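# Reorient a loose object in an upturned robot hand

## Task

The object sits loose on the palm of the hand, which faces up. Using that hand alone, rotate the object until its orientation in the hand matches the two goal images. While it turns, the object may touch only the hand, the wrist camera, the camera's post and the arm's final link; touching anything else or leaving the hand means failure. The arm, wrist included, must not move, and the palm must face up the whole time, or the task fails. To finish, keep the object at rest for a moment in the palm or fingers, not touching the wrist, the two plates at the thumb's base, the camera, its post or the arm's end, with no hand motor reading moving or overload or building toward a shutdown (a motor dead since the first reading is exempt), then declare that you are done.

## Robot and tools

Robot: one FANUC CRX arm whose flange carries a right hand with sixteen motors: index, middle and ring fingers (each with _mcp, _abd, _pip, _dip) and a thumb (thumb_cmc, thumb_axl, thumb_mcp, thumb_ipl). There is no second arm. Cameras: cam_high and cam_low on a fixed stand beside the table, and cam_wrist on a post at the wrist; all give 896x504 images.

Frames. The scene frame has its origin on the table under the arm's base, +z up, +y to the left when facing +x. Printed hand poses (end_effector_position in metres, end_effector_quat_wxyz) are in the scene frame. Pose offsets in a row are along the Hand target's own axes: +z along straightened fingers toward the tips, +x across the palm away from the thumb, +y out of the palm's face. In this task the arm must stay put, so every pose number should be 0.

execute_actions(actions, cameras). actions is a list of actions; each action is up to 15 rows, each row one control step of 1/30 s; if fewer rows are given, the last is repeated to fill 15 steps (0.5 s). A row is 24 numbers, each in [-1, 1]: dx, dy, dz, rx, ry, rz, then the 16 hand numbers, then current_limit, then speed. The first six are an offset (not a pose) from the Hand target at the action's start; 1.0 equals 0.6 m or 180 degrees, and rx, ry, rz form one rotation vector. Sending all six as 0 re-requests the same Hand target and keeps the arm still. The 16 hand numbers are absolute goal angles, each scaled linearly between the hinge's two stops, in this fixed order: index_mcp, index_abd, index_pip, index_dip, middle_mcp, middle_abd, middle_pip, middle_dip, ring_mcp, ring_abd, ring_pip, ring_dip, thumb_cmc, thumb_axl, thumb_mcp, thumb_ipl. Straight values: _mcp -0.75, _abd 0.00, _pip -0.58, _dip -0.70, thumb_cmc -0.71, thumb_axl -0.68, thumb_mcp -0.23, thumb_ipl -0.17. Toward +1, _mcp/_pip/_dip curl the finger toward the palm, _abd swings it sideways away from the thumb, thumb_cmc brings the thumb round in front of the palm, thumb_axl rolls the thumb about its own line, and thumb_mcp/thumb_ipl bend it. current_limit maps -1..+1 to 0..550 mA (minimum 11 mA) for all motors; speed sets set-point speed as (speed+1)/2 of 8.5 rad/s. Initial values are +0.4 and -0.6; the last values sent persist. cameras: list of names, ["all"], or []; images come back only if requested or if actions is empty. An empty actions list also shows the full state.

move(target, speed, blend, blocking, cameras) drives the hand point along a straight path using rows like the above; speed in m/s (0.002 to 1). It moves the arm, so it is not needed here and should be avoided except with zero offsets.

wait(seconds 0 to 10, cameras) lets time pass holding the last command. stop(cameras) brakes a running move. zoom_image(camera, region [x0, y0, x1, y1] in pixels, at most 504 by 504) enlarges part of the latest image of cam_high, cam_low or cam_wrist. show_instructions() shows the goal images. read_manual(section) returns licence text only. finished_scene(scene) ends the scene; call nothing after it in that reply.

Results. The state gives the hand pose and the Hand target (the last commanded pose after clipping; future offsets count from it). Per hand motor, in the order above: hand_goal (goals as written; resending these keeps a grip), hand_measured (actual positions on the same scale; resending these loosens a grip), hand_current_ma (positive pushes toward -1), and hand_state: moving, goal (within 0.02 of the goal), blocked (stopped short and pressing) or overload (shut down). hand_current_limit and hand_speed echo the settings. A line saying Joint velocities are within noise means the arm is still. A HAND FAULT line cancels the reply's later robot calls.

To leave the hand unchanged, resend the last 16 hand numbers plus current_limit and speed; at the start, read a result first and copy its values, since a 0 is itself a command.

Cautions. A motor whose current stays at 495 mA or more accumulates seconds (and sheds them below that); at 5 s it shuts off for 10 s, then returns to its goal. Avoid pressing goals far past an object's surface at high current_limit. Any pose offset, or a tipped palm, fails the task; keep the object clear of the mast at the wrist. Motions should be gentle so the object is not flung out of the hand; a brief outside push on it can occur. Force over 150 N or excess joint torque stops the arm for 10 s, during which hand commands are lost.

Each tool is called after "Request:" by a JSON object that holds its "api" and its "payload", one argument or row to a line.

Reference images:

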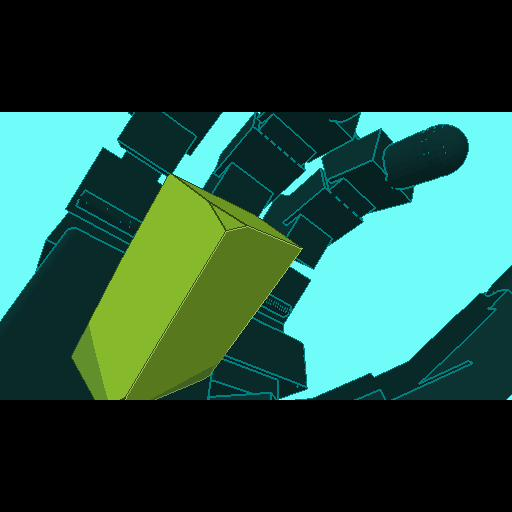

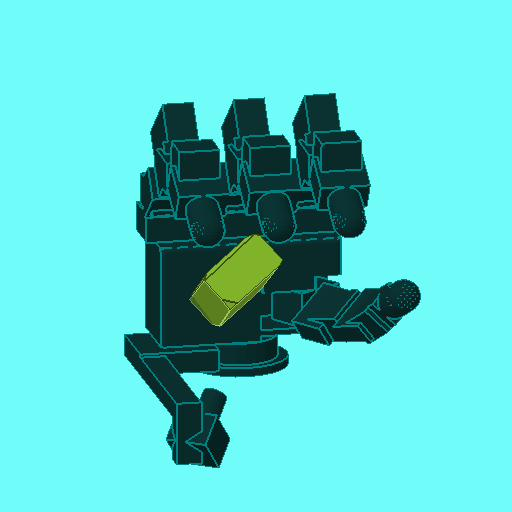

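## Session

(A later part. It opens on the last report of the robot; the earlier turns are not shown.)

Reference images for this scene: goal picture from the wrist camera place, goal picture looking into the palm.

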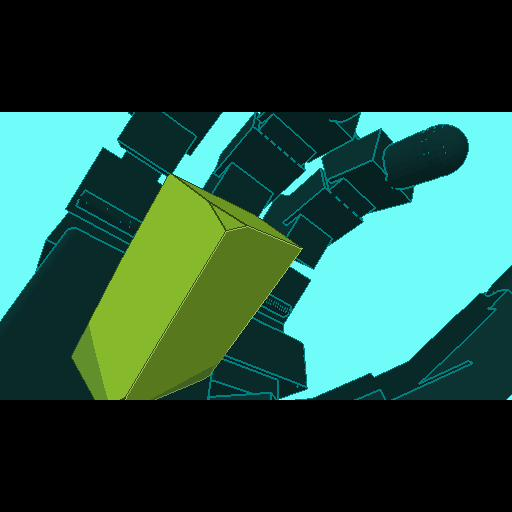

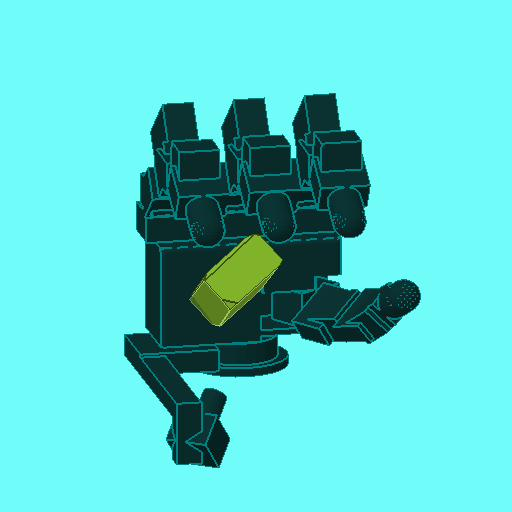

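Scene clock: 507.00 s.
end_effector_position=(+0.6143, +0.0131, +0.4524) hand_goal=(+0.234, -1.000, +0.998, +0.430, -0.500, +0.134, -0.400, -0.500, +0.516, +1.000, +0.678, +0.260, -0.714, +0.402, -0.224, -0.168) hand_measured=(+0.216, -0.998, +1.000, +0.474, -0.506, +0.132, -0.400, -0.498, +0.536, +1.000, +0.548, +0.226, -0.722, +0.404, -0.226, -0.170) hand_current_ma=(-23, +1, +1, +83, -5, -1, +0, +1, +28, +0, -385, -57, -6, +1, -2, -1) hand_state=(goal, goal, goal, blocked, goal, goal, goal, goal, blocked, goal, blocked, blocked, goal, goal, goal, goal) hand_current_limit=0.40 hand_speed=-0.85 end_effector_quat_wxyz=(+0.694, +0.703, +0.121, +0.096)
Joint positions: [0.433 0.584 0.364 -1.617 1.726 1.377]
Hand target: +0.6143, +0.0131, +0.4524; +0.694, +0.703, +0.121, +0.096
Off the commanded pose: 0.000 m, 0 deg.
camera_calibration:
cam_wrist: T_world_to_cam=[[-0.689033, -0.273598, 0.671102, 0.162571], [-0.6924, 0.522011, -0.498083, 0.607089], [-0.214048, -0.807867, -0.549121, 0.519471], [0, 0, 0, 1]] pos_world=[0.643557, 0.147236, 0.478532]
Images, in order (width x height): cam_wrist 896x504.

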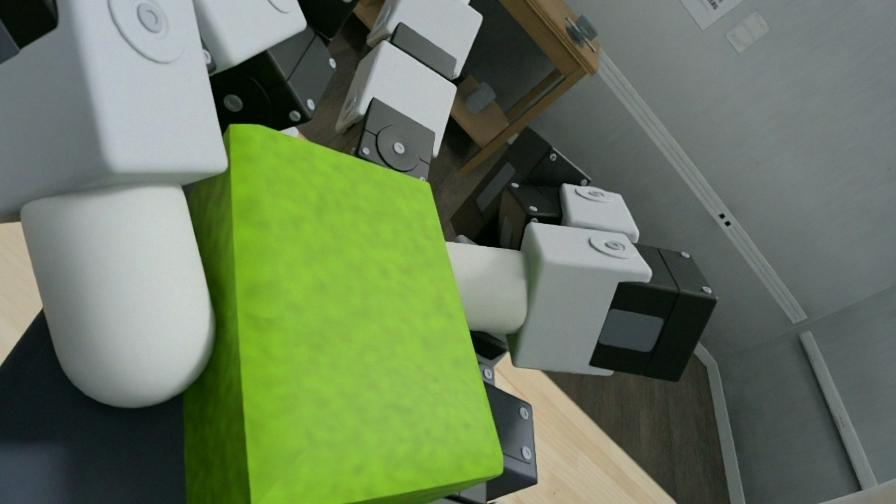

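Request:
{"api": "execute_actions", "payload": {
  "actions": [
    [[0,0,0,0,0,0,0.4904,-1.0,0.6102,0.6942,-0.50,0.1333,-0.40,-0.50,0.5671,1.0,0.5504,0.1623,-0.7143,0.4012,-0.2247,-0.1676,0.4,-0.8]]
  ],
  "cameras": ["cam_wrist", "cam_high", "cam_low"]
}}

Request:
{"api": "zoom_image", "payload": {
  "camera": "cam_low",
  "region": [444, 50, 500, 106]
}}

Request:
{"api": "zoom_image", "payload": {
  "camera": "cam_high",
  "region": [462, 90, 518, 146]
}}

Scene clock: 509.43 s.
end_effector_position=(+0.6143, +0.0131, +0.4524) hand_goal=(+0.490, -1.000, +0.610, +0.694, -0.500, +0.134, -0.400, -0.500, +0.568, +1.000, +0.550, +0.162, -0.714, +0.402, -0.224, -0.168) hand_measured=(+0.488, -1.000, +0.616, +0.692, -0.506, +0.132, -0.400, -0.498, +0.568, +1.000, +0.554, +0.164, -0.722, +0.404, -0.226, -0.170) hand_current_ma=(-1, +0, +4, -1, -5, -1, +0, +1, +0, +0, +2, +1, -6, +1, -2, -1) hand_state=(goal, goal, goal, goal, goal, goal, goal, goal, goal, goal, goal, goal, goal, goal, goal, goal) hand_current_limit=0.40 hand_speed=-0.80 end_effector_quat_wxyz=(+0.694, +0.703, +0.121, +0.096)
Joint positions: [0.433 0.584 0.364 -1.617 1.726 1.377]
Hand target: +0.6143, +0.0131, +0.4524; +0.694, +0.703, +0.121, +0.096
Off the commanded pose: 0.000 m, 0 deg.
camera_calibration:
cam_wrist: T_world_to_cam=[[-0.689033, -0.273598, 0.671102, 0.162571], [-0.6924, 0.522011, -0.498083, 0.607089], [-0.214048, -0.807867, -0.549121, 0.519471], [0, 0, 0, 1]] pos_world=[0.643557, 0.147236, 0.478532]

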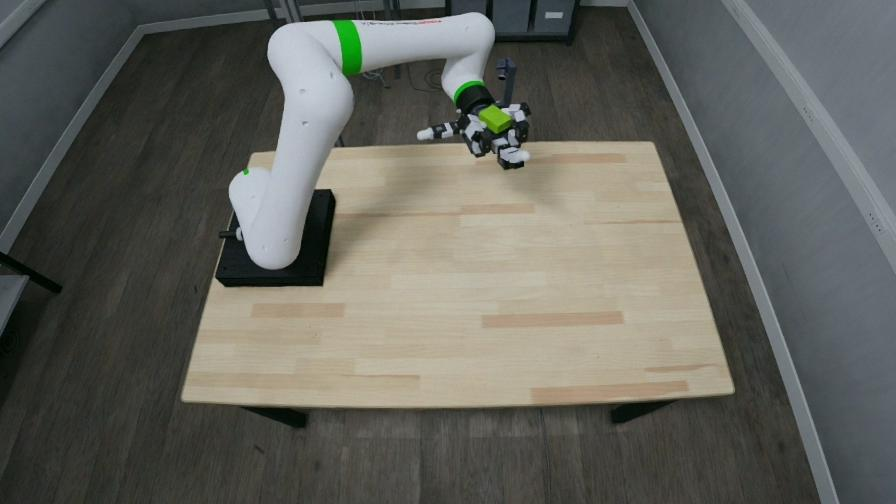

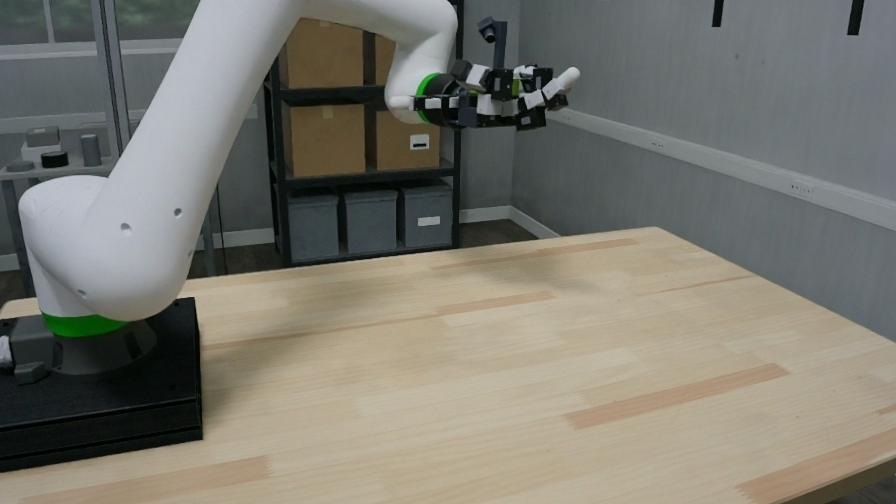

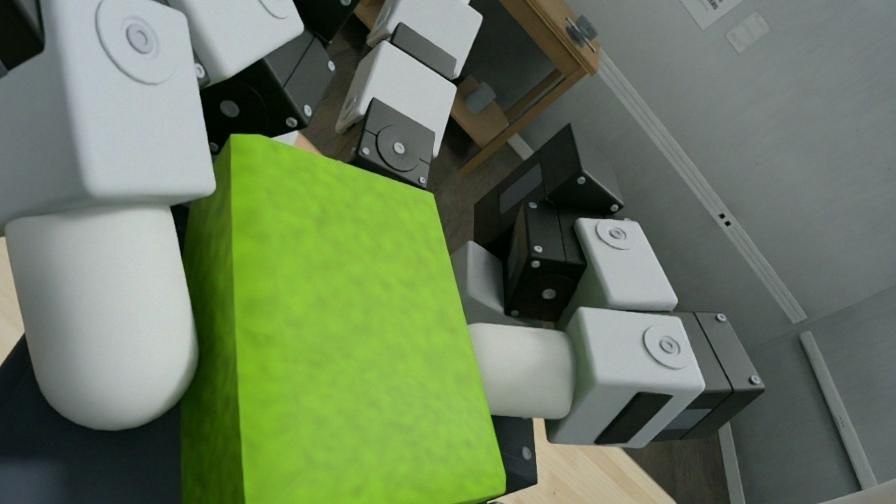

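Scaled by 9.000 from the camera's 896x504 image, which has a finer 1280x720 frame.

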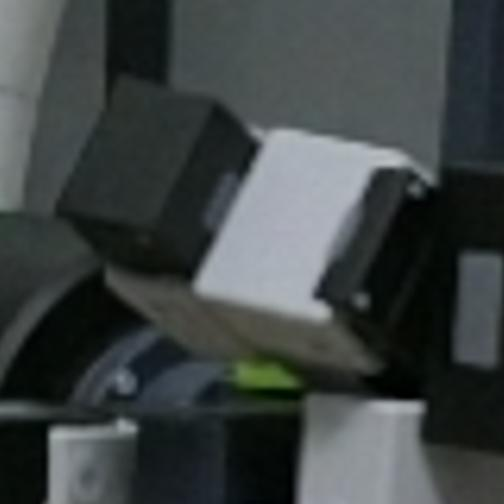

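Scaled by 9.000 from the camera's 896x504 image, which has a finer 1280x720 frame.

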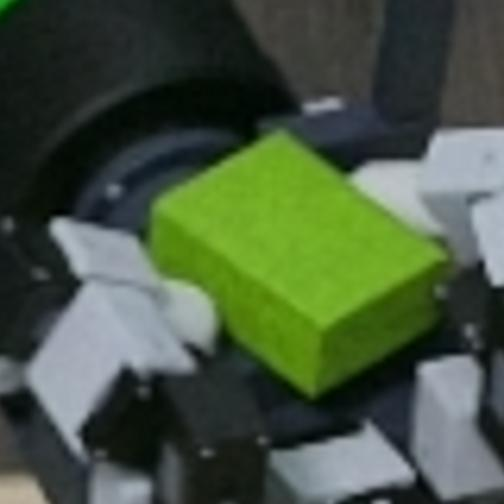

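Request:
{"api": "execute_actions", "payload": {
  "actions": [
    [[0,0,0,0,0,0,0.4548,-1,0.7036,0.5493,-0.5,0.1333,-0.4,-0.5,0.5342,1,0.6920,0.0072,-0.7143,0.4012,-0.2247,-0.1676,0.4,-0.8]],
    [[0,0,0,0,0,0,0.3973,-1,0.8248,0.3913,-0.5,0.1333,-0.4,-0.5,0.5068,1,0.8102,-0.1884,-0.7143,0.4012,-0.2247,-0.1676,0.4,-0.85]]
  ],
  "cameras": ["cam_wrist"]
}}

Scene clock: 517.57 s.
end_effector_position=(+0.6143, +0.0131, +0.4524) hand_goal=(+0.398, -1.000, +0.824, +0.392, -0.500, +0.134, -0.400, -0.500, +0.506, +1.000, +0.810, -0.188, -0.714, +0.402, -0.224, -0.168) hand_measured=(+0.400, -0.990, +0.804, +0.398, -0.506, +0.132, -0.400, -0.498, +0.514, +1.000, +0.752, -0.194, -0.722, +0.404, -0.226, -0.170) hand_current_ma=(+1, +7, -26, +4, -5, -1, +0, +1, +8, +0, -120, -4, -6, +1, -2, -1) hand_state=(goal, goal, blocked, goal, goal, goal, goal, goal, goal, goal, blocked, goal, goal, goal, goal, goal) hand_current_limit=0.40 hand_speed=-0.85 end_effector_quat_wxyz=(+0.694, +0.703, +0.121, +0.096)
Joint positions: [0.433 0.584 0.364 -1.617 1.726 1.377]
Hand target: +0.6143, +0.0131, +0.4524; +0.694, +0.703, +0.121, +0.096
Off the commanded pose: 0.000 m, 0 deg.
camera_calibration:
cam_wrist: T_world_to_cam=[[-0.689033, -0.273598, 0.671102, 0.162571], [-0.6924, 0.522011, -0.498083, 0.607089], [-0.214048, -0.807867, -0.549121, 0.519471], [0, 0, 0, 1]] pos_world=[0.643557, 0.147236, 0.478532]
Images, in order (width x height): cam_wrist 896x504.

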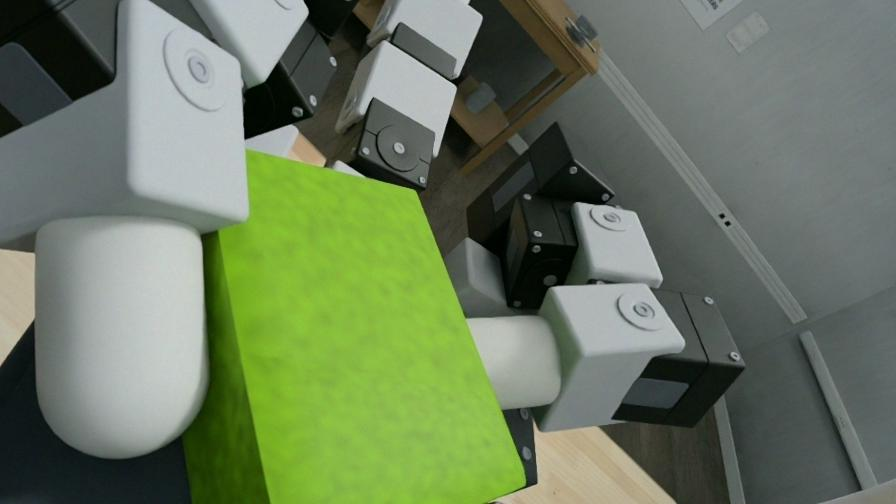

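Request:
{"api": "execute_actions", "payload": {
  "actions": [
    [[0,0,0,0,0,0,0.2014,-1,0.9737,0.3681,-0.5,0.1333,-0.4,-0.5,0.4452,1,0.7650,0.0406,-0.7143,0.4012,-0.2247,-0.1676,0.4,-0.88]]
  ],
  "cameras": ["cam_wrist","cam_low"]
}}

Scene clock: 520.00 s.
end_effector_position=(+0.6143, +0.0131, +0.4524) hand_goal=(+0.202, -1.000, +0.974, +0.368, -0.500, +0.134, -0.400, -0.500, +0.446, +1.000, +0.764, +0.040, -0.714, +0.402, -0.224, -0.168) hand_measured=(+0.198, -0.964, +0.930, +0.382, -0.506, +0.132, -0.400, -0.498, +0.456, +1.000, +0.686, -0.024, -0.722, +0.404, -0.226, -0.170) hand_current_ma=(-3, +51, -83, +16, -5, -1, +0, +1, +10, +0, -192, -142, -6, +1, -2, -1) hand_state=(goal, blocked, blocked, goal, goal, goal, goal, goal, goal, goal, blocked, blocked, goal, goal, goal, goal) hand_current_limit=0.40 hand_speed=-0.88 end_effector_quat_wxyz=(+0.694, +0.703, +0.121, +0.096)
Joint positions: [0.433 0.584 0.364 -1.617 1.726 1.377]
Hand target: +0.6143, +0.0131, +0.4524; +0.694, +0.703, +0.121, +0.096
Off the commanded pose: 0.000 m, 0 deg.
camera_calibration:
cam_wrist: T_world_to_cam=[[-0.689033, -0.273598, 0.671102, 0.162571], [-0.6924, 0.522011, -0.498083, 0.607089], [-0.214048, -0.807867, -0.549121, 0.519471], [0, 0, 0, 1]] pos_world=[0.643557, 0.147236, 0.478532]
Images, in order (width x height): cam_low 896x504, cam_wrist 896x504.

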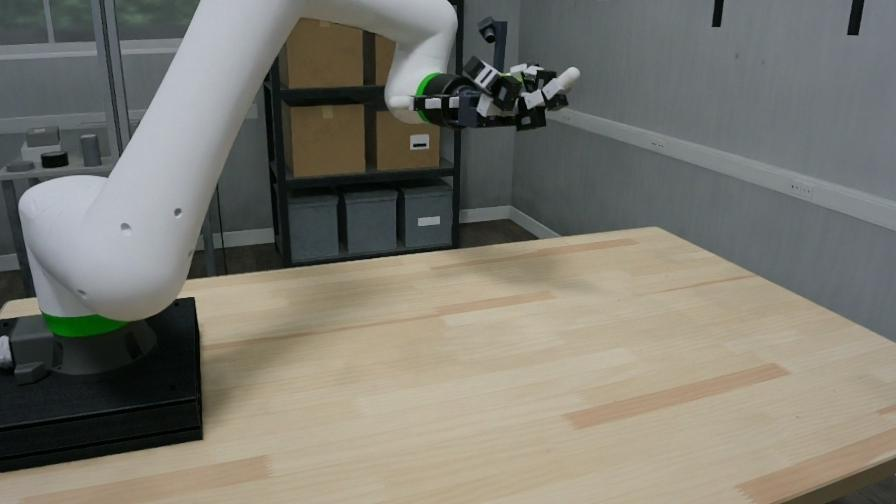

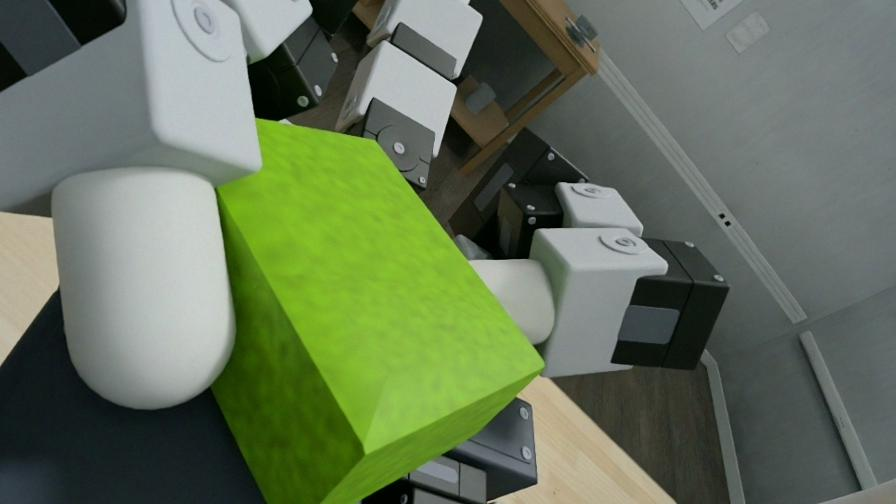

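Request:
{"api": "execute_actions", "payload": {
  "actions": [
    [[0,0,0,0,0,0,0.2014,-1,0.9737,0.3681,-0.5,0,0.7518,0.4,0.4452,1,0.7650,0.0406,-0.7143,0.4012,-0.2247,-0.1676,0.4,-0.6]],
    [[0,0,0,0,0,0,0.2014,-1,0.9737,0.3681,-0.3973,-0.75,0.7518,0.4,0.4452,1,0.7650,0.0406,-0.7143,0.4012,-0.2247,-0.1676,0.4,-0.6]]
  ],
  "cameras": ["cam_wrist","cam_low"]
}}

Request:
{"api": "zoom_image", "payload": {
  "camera": "cam_low",
  "region": [440, 46, 580, 136]
}}

Scene clock: 527.30 s.
end_effector_position=(+0.6143, +0.0131, +0.4524) hand_goal=(+0.202, -1.000, +0.974, +0.368, -0.398, -0.750, +0.752, +0.400, +0.446, +1.000, +0.764, +0.040, -0.714, +0.402, -0.224, -0.168) hand_measured=(+0.198, -0.960, +0.942, +0.384, -0.412, -0.716, +0.750, +0.396, +0.452, +1.000, +0.682, -0.022, -0.722, +0.404, -0.226, -0.170) hand_current_ma=(-2, +56, -50, +19, -17, +46, -1, -2, +5, +0, -203, -134, -6, +1, -2, -1) hand_state=(goal, blocked, blocked, goal, goal, blocked, goal, goal, goal, goal, blocked, blocked, goal, goal, goal, goal) hand_current_limit=0.40 hand_speed=-0.60 end_effector_quat_wxyz=(+0.694, +0.703, +0.121, +0.096)
Joint positions: [0.433 0.584 0.364 -1.617 1.726 1.377]
Hand target: +0.6143, +0.0131, +0.4524; +0.694, +0.703, +0.121, +0.096
Off the commanded pose: 0.000 m, 0 deg.
camera_calibration:
cam_wrist: T_world_to_cam=[[-0.689033, -0.273598, 0.671102, 0.162571], [-0.6924, 0.522011, -0.498083, 0.607089], [-0.214048, -0.807867, -0.549121, 0.519471], [0, 0, 0, 1]] pos_world=[0.643557, 0.147236, 0.478532]
Images, in order (width x height): cam_low 896x504, cam_wrist 896x504.

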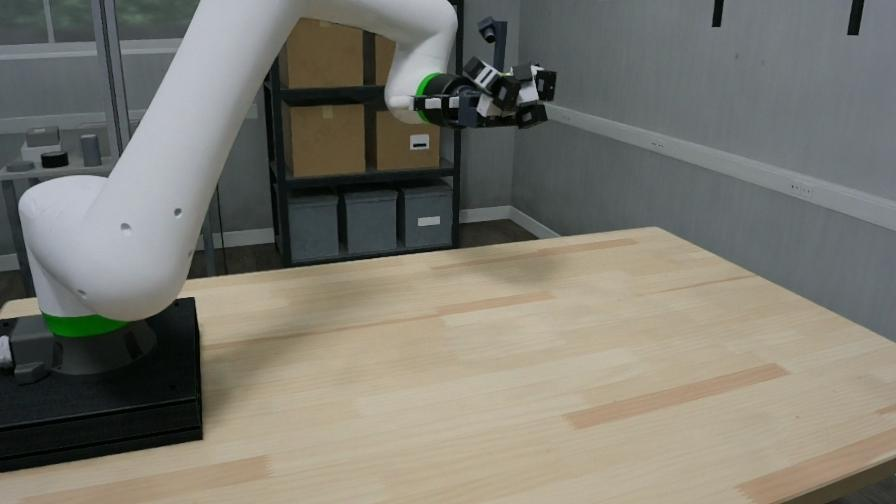

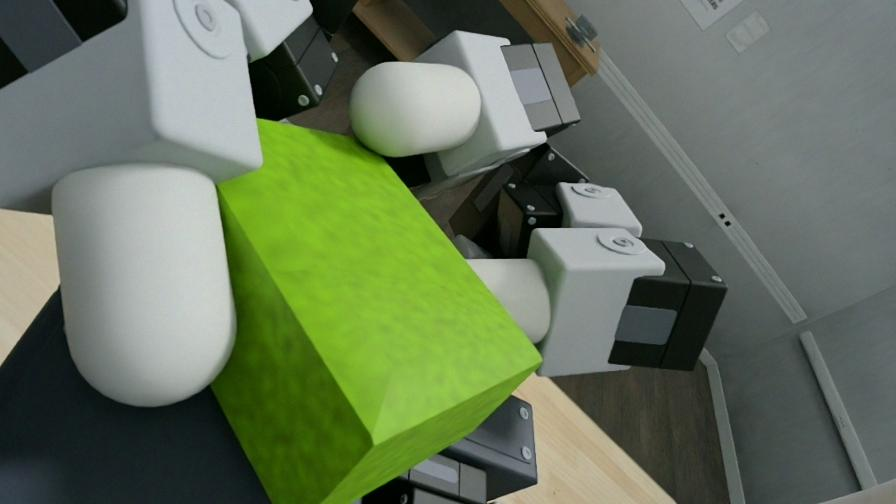

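Scaled by 3.600 from the camera's 896x504 image, which has a finer 1280x720 frame.

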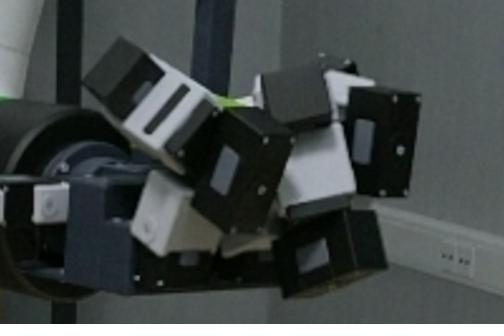

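Request:
{"api": "execute_actions", "payload": {
  "actions": [
    [[0,0,0,0,0,0,0.0767,-1,0.9650,0.2188,-0.3973,-0.75,0.7518,0.4,0.3397,1,0.9401,-0.3203,-0.7143,0.4012,-0.2247,-0.1676,0.4,-0.85]],
    [[0,0,0,0,0,0,0.0767,-1,0.9650,0.2188,-0.0685,-0.75,0.7372,0.6087,0.3397,1,0.9401,-0.3203,-0.7143,0.4012,-0.2247,-0.1676,0.4,-0.82]]
  ],
  "cameras": ["cam_wrist","cam_low","cam_high"]
}}

Request:
{"api": "zoom_image", "payload": {
  "camera": "cam_high",
  "region": [440, 70, 560, 160]
}}

Scene clock: 529.53 s.
end_effector_position=(+0.6143, +0.0131, +0.4524) hand_goal=(+0.076, -1.000, +0.964, +0.218, -0.068, -0.750, +0.738, +0.608, +0.340, +1.000, +0.940, -0.320, -0.714, +0.402, -0.224, -0.168) hand_measured=(+0.078, -0.966, +0.934, +0.216, -0.222, -0.766, +0.694, +0.596, +0.336, +1.000, +0.788, -0.338, -0.722, +0.404, -0.226, -0.170) hand_current_ma=(+0, +45, -47, -1, -385, -15, -79, -11, -2, +0, -385, -23, -6, +1, -2, -1) hand_state=(goal, blocked, blocked, goal, blocked, goal, blocked, goal, goal, goal, blocked, goal, goal, goal, goal, goal) hand_current_limit=0.40 hand_speed=-0.82 end_effector_quat_wxyz=(+0.694, +0.703, +0.121, +0.096)
Joint positions: [0.433 0.584 0.364 -1.617 1.726 1.377]
Hand target: +0.6143, +0.0131, +0.4524; +0.694, +0.703, +0.121, +0.096
Off the commanded pose: 0.000 m, 0 deg.
camera_calibration:
cam_wrist: T_world_to_cam=[[-0.689033, -0.273598, 0.671102, 0.162571], [-0.6924, 0.522011, -0.498083, 0.607089], [-0.214048, -0.807867, -0.549121, 0.519471], [0, 0, 0, 1]] pos_world=[0.643557, 0.147236, 0.478532]

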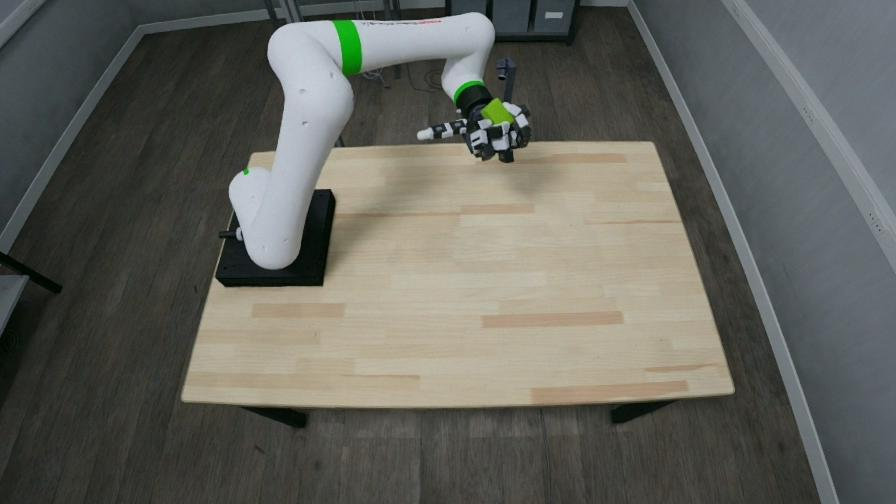

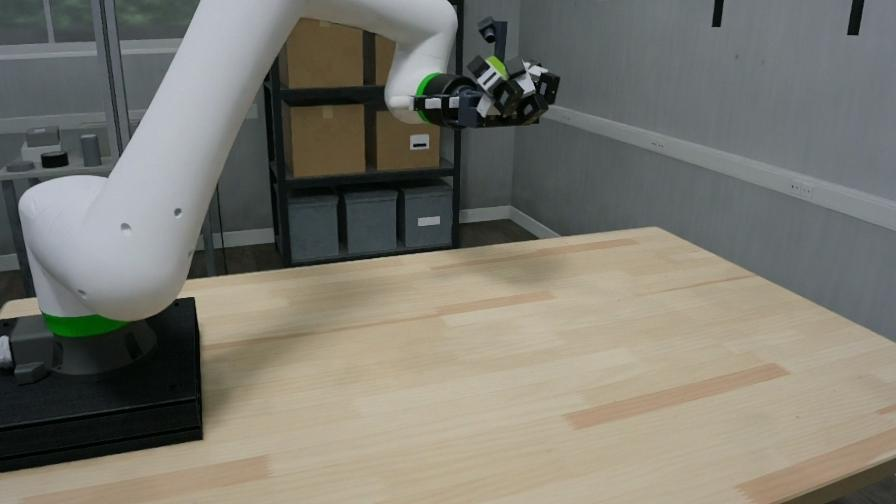

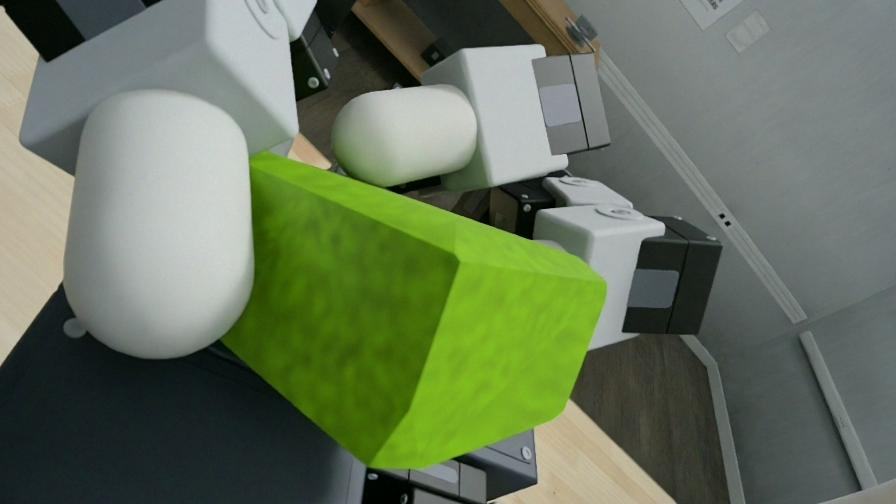

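Scaled by 4.200 from the camera's 896x504 image, which has a finer 1280x720 frame.

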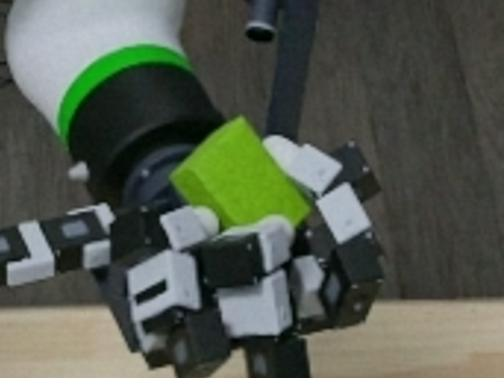

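Request:
{"api": "execute_actions", "payload": {
  "actions": [
    [[0,0,0,0,0,0,-0.0959,-1,0.9810,0.2536,-0.0685,-0.75,0.7372,0.6087,0.1836,1,0.7723,-0.0536,-0.7143,0.4012,-0.2247,-0.1676,0.4,-0.86]]
  ],
  "cameras": ["cam_wrist","cam_low","cam_high"]
}}

Request:
{"api": "zoom_image", "payload": {
  "camera": "cam_high",
  "region": [450, 80, 550, 155]
}}

Request:
{"api": "zoom_image", "payload": {
  "camera": "cam_low",
  "region": [440, 46, 580, 136]
}}

Scene clock: 536.90 s.
end_effector_position=(+0.6143, +0.0131, +0.4524) hand_goal=(-0.096, -1.000, +0.980, +0.254, -0.068, -0.750, +0.738, +0.608, +0.184, +1.000, +0.772, -0.054, -0.714, +0.402, -0.224, -0.168) hand_measured=(-0.090, -0.996, +0.978, +0.252, -0.198, -0.766, +0.694, +0.626, +0.236, +1.000, +0.712, -0.144, -0.722, +0.404, -0.226, -0.170) hand_current_ma=(+5, +2, -1, -1, -385, -16, -78, +23, +115, +0, -129, -237, -6, +1, -2, -1) hand_state=(goal, goal, goal, goal, blocked, goal, blocked, goal, blocked, goal, blocked, blocked, goal, goal, goal, goal) hand_current_limit=0.40 hand_speed=-0.86 end_effector_quat_wxyz=(+0.694, +0.703, +0.121, +0.096)
Joint positions: [0.433 0.584 0.364 -1.617 1.726 1.377]
Hand target: +0.6143, +0.0131, +0.4524; +0.694, +0.703, +0.121, +0.096
Off the commanded pose: 0.000 m, 0 deg.
camera_calibration:
cam_wrist: T_world_to_cam=[[-0.689033, -0.273598, 0.671102, 0.162571], [-0.6924, 0.522011, -0.498083, 0.607089], [-0.214048, -0.807867, -0.549121, 0.519471], [0, 0, 0, 1]] pos_world=[0.643557, 0.147236, 0.478532]

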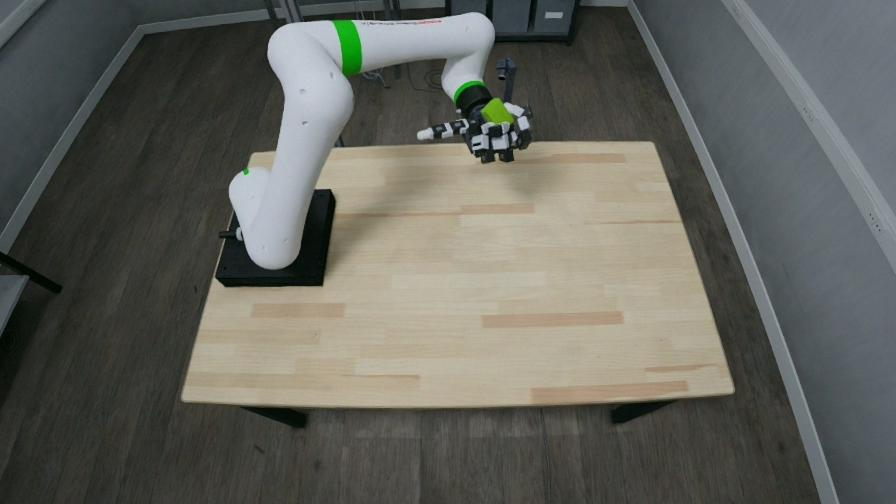

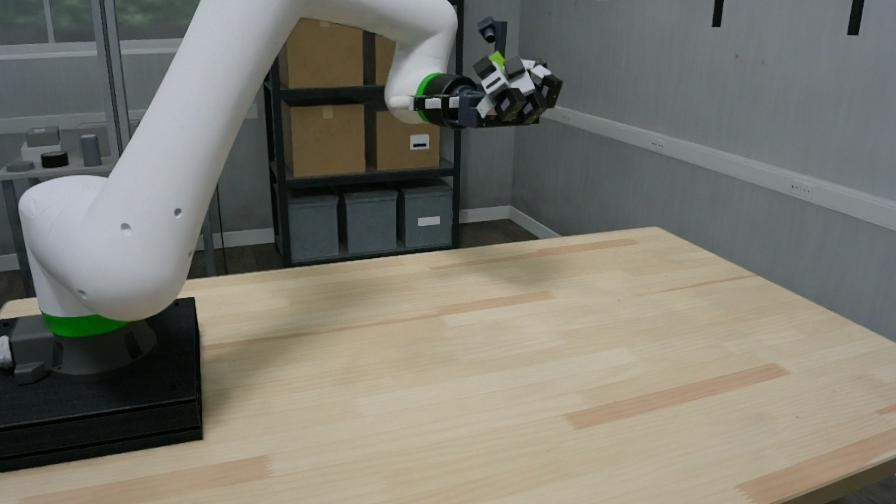

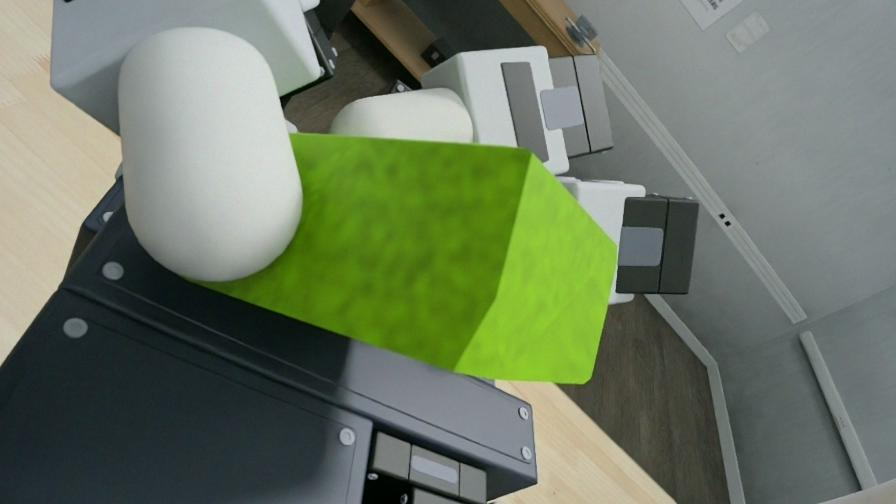

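Scaled by 5.040 from the camera's 896x504 image, which has a finer 1280x720 frame.

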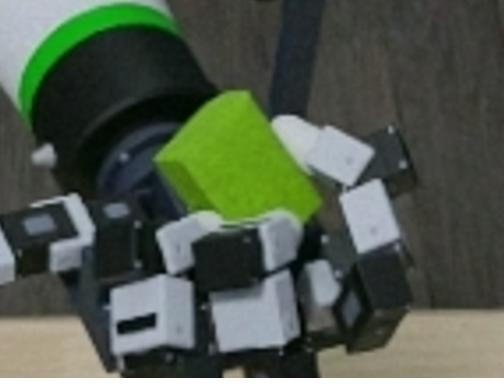

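Scaled by 3.600 from the camera's 896x504 image, which has a finer 1280x720 frame.

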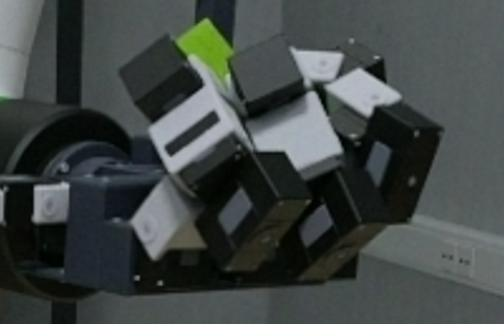

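Request:
{"api": "execute_actions", "payload": {
  "actions": [
    [[0,0,0,0,0,0,-0.1630,-1,0.9737,0.3362,-0.1342,-0.75,0.6803,0.7986,0.1233,1,0.8350,-0.1913,-0.7143,0.4012,-0.2247,-0.1676,0.4,-0.86]],
    [[0,0,0,0,0,0,-0.1630,-1,0.9737,0.3362,-0.0685,-0.6333,0.7080,0.8116,0.1233,1,0.8350,-0.1913,-0.7143,0.4012,-0.2247,-0.1676,0.4,-0.86]]
  ],
  "cameras": ["cam_wrist","cam_low","cam_high"]
}}

Request:
{"api": "zoom_image", "payload": {
  "camera": "cam_high",
  "region": [450, 80, 550, 155]
}}

Request:
{"api": "zoom_image", "payload": {
  "camera": "cam_low",
  "region": [440, 46, 580, 136]
}}

Scene clock: 547.70 s.
end_effector_position=(+0.6143, +0.0131, +0.4524) hand_goal=(-0.164, -1.000, +0.974, +0.336, -0.068, -0.634, +0.708, +0.812, +0.124, +1.000, +0.834, -0.192, -0.714, +0.402, -0.224, -0.168) hand_measured=(-0.154, -0.976, +0.952, +0.346, -0.194, -0.704, +0.668, +0.792, +0.148, +0.998, +0.772, -0.206, -0.722, +0.404, -0.226, -0.170) hand_current_ma=(+9, +26, -29, +9, -385, -132, -72, -25, +36, -1, -136, -15, -6, +1, -2, -1) hand_state=(goal, blocked, blocked, goal, blocked, blocked, blocked, goal, blocked, goal, blocked, goal, goal, goal, goal, goal) hand_current_limit=0.40 hand_speed=-0.86 end_effector_quat_wxyz=(+0.694, +0.703, +0.121, +0.096)
Joint positions: [0.433 0.584 0.364 -1.617 1.726 1.377]
Hand target: +0.6143, +0.0131, +0.4524; +0.694, +0.703, +0.121, +0.096
Off the commanded pose: 0.000 m, 0 deg.
camera_calibration:
cam_wrist: T_world_to_cam=[[-0.689033, -0.273598, 0.671102, 0.162571], [-0.6924, 0.522011, -0.498083, 0.607089], [-0.214048, -0.807867, -0.549121, 0.519471], [0, 0, 0, 1]] pos_world=[0.643557, 0.147236, 0.478532]

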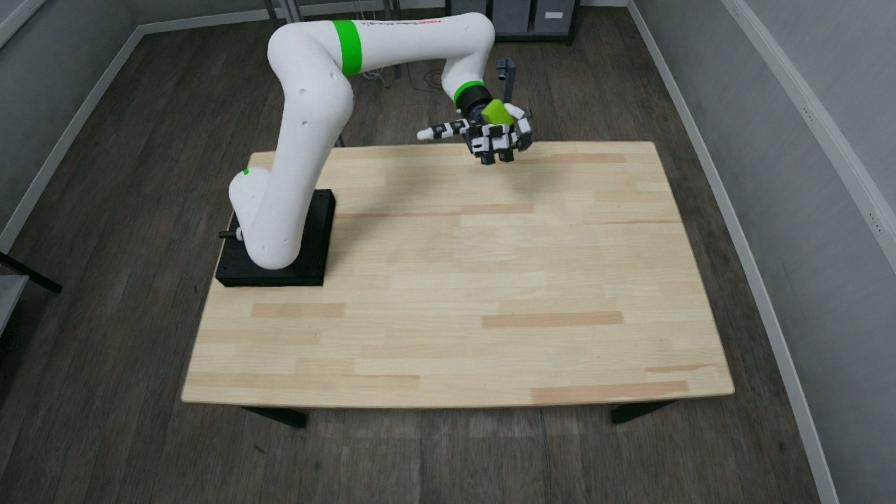

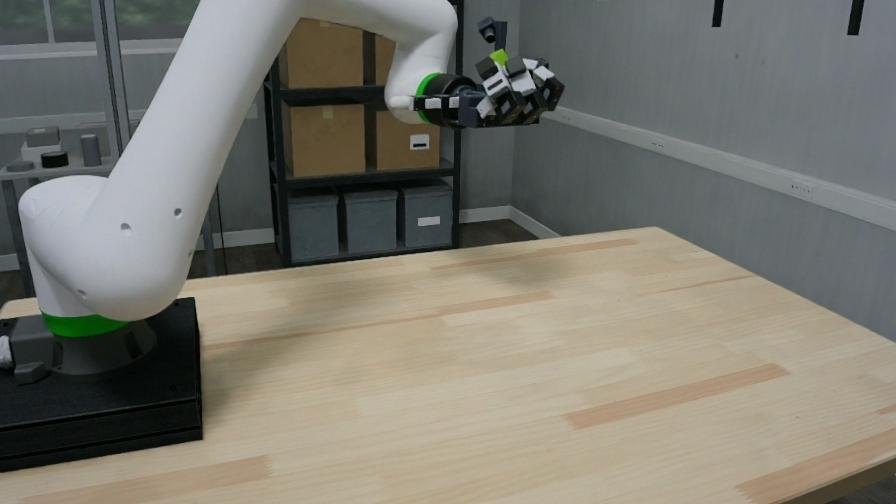

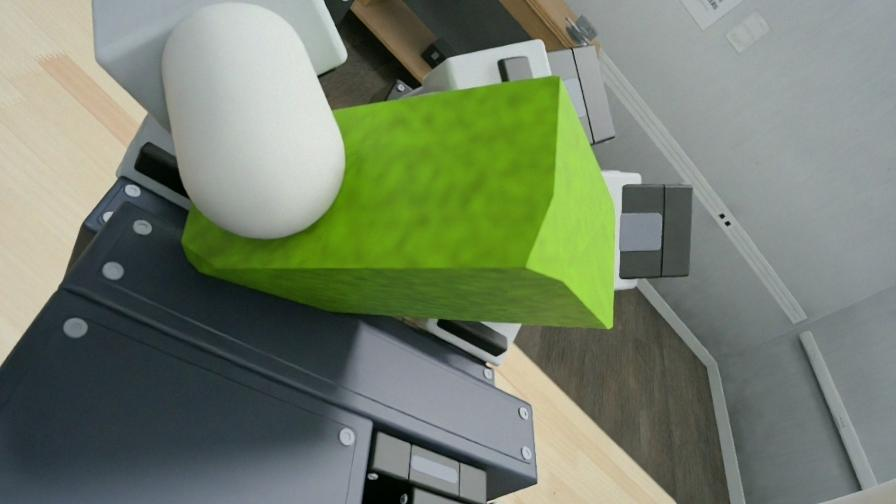

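Scaled by 5.040 from the camera's 896x504 image, which has a finer 1280x720 frame.

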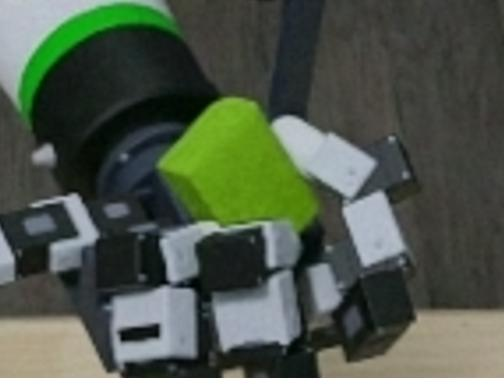

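Scaled by 3.600 from the camera's 896x504 image, which has a finer 1280x720 frame.

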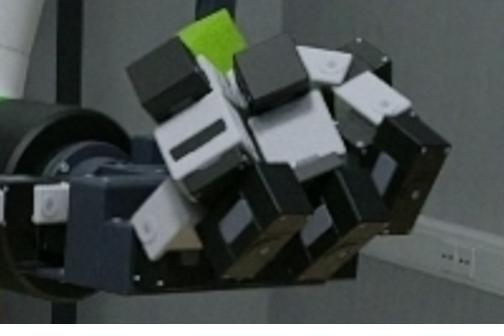

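Request:
{"api": "zoom_image", "payload": {
  "camera": "cam_wrist",
  "region": [440, 50, 660, 350]
}}

Scaled by 1.680 from the camera's 896x504 image, which has a finer 1280x720 frame.

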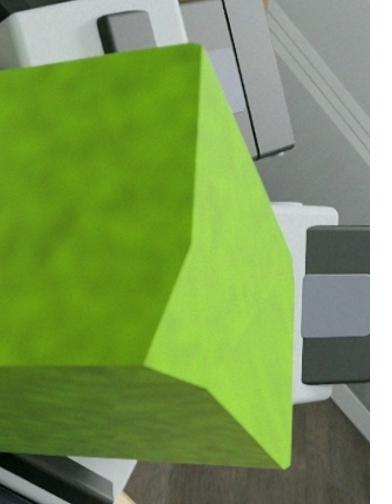

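Request:
{"api": "zoom_image", "payload": {
  "camera": "cam_high",
  "region": [474, 90, 524, 132]
}}

Request:
{"api": "zoom_image", "payload": {
  "camera": "cam_low",
  "region": [478, 44, 528, 86]
}}

Scaled by 10.080 from the camera's 896x504 image, which has a finer 1280x720 frame.

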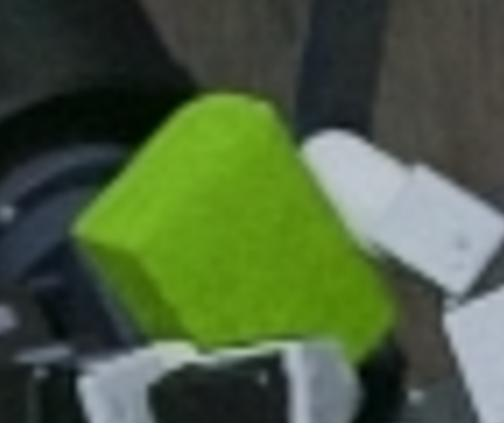

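Scaled by 10.080 from the camera's 896x504 image, which has a finer 1280x720 frame.

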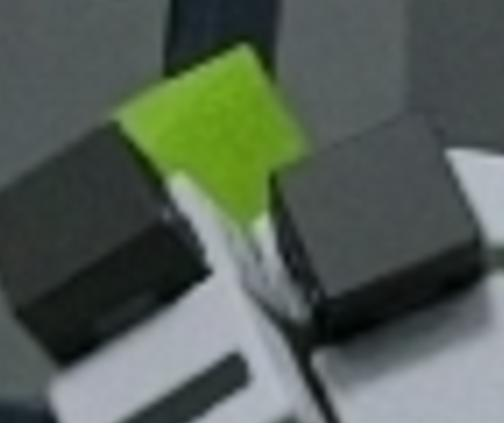

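Request:
{"api": "execute_actions", "payload": {
  "actions": [
    [[0,0,0,0,0,0,-0.1630,-1,0.9737,0.3362,-0.1507,-0.7167,0.6788,0.7971,0.1233,1,0.8978,-0.1913,-0.7143,0.4012,0.4045,0.9135,0.4,-0.5]],
    [[0,0,0,0,0,0,-0.1630,-1,0.9737,0.3362,-0.1507,-0.7167,0.6788,0.7971,0.1233,1,0.8978,-0.1913,-0.2143,0.3413,0.4045,0.9135,0.4,-0.6]],
    [[0,0,0,0,0,0,-0.1630,-1,0.9737,0.3362,-0.1507,-0.7167,0.6788,0.7971,0.1233,1,0.8978,-0.1913,-0.2143,0.1784,0.4090,0.9146,0.4,-0.8]]
  ],
  "cameras": ["cam_wrist","cam_low","cam_high"]
}}

Request:
{"api": "zoom_image", "payload": {
  "camera": "cam_high",
  "region": [474, 90, 524, 132]
}}

Request:
{"api": "zoom_image", "payload": {
  "camera": "cam_low",
  "region": [440, 46, 580, 136]
}}

Scene clock: 560.57 s.
end_effector_position=(+0.6143, +0.0131, +0.4524) hand_goal=(-0.164, -1.000, +0.974, +0.336, -0.150, -0.716, +0.678, +0.798, +0.124, +1.000, +0.898, -0.192, -0.214, +0.178, +0.408, +0.914) hand_measured=(-0.158, -0.976, +0.952, +0.346, -0.198, -0.716, +0.662, +0.796, +0.146, +0.998, +0.786, -0.218, -0.220, +0.204, +0.408, +0.914) hand_current_ma=(+5, +26, -30, +10, -101, +0, -19, -1, +33, -1, -326, -39, -4, +48, +0, +0) hand_state=(goal, blocked, blocked, goal, blocked, goal, goal, goal, blocked, goal, blocked, blocked, goal, blocked, goal, goal) hand_current_limit=0.40 hand_speed=-0.80 end_effector_quat_wxyz=(+0.694, +0.703, +0.121, +0.096)
Joint positions: [0.433 0.584 0.364 -1.617 1.726 1.377]
Hand target: +0.6143, +0.0131, +0.4524; +0.694, +0.703, +0.121, +0.096
Off the commanded pose: 0.000 m, 0 deg.
camera_calibration:
cam_wrist: T_world_to_cam=[[-0.689033, -0.273598, 0.671102, 0.162571], [-0.6924, 0.522011, -0.498083, 0.607089], [-0.214048, -0.807867, -0.549121, 0.519471], [0, 0, 0, 1]] pos_world=[0.643557, 0.147236, 0.478532]

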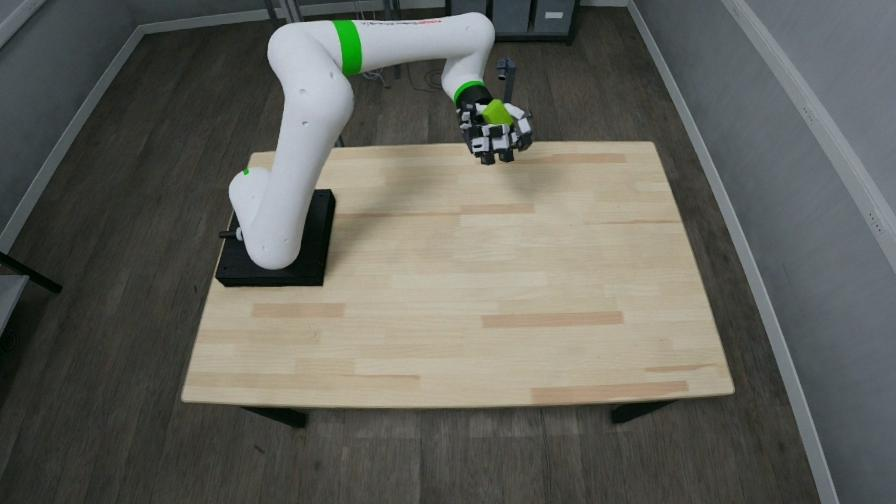

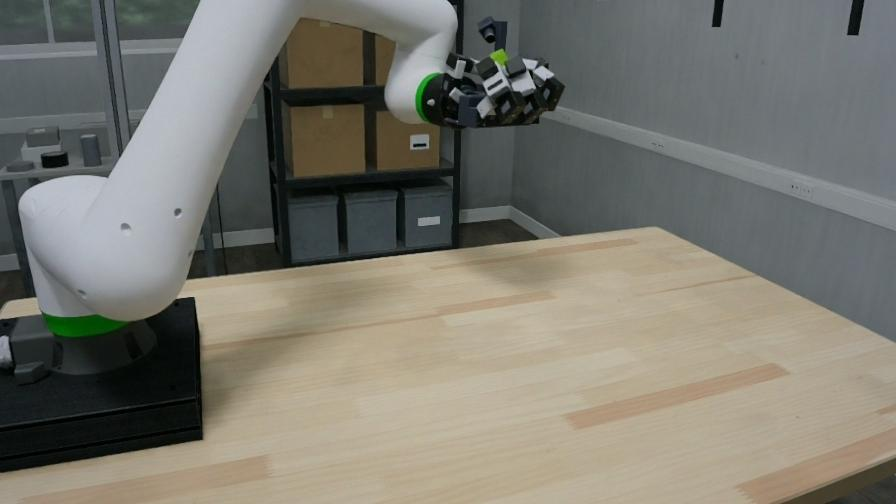

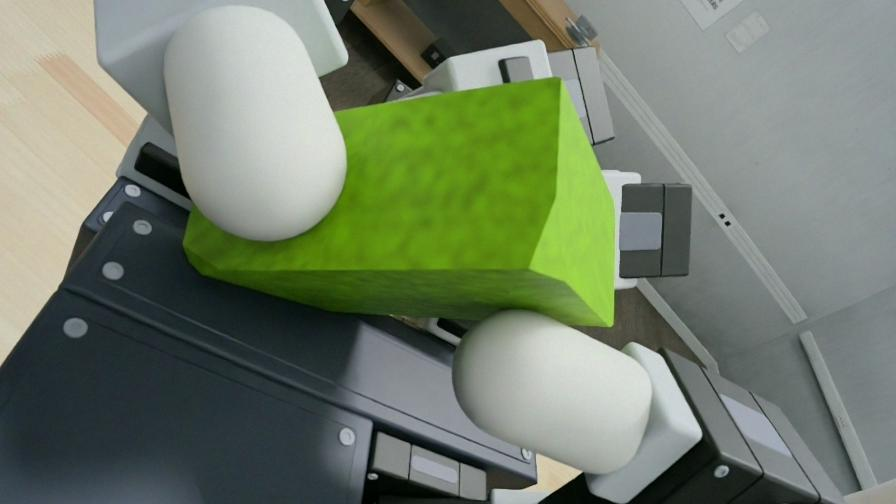

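Scaled by 10.080 from the camera's 896x504 image, which has a finer 1280x720 frame.

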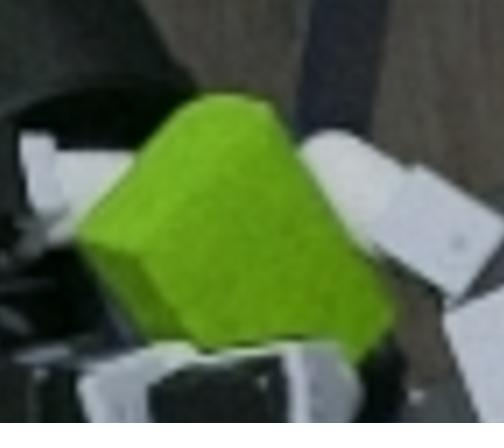

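Scaled by 3.600 from the camera's 896x504 image, which has a finer 1280x720 frame.

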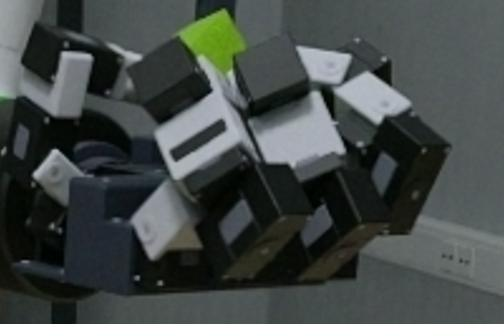

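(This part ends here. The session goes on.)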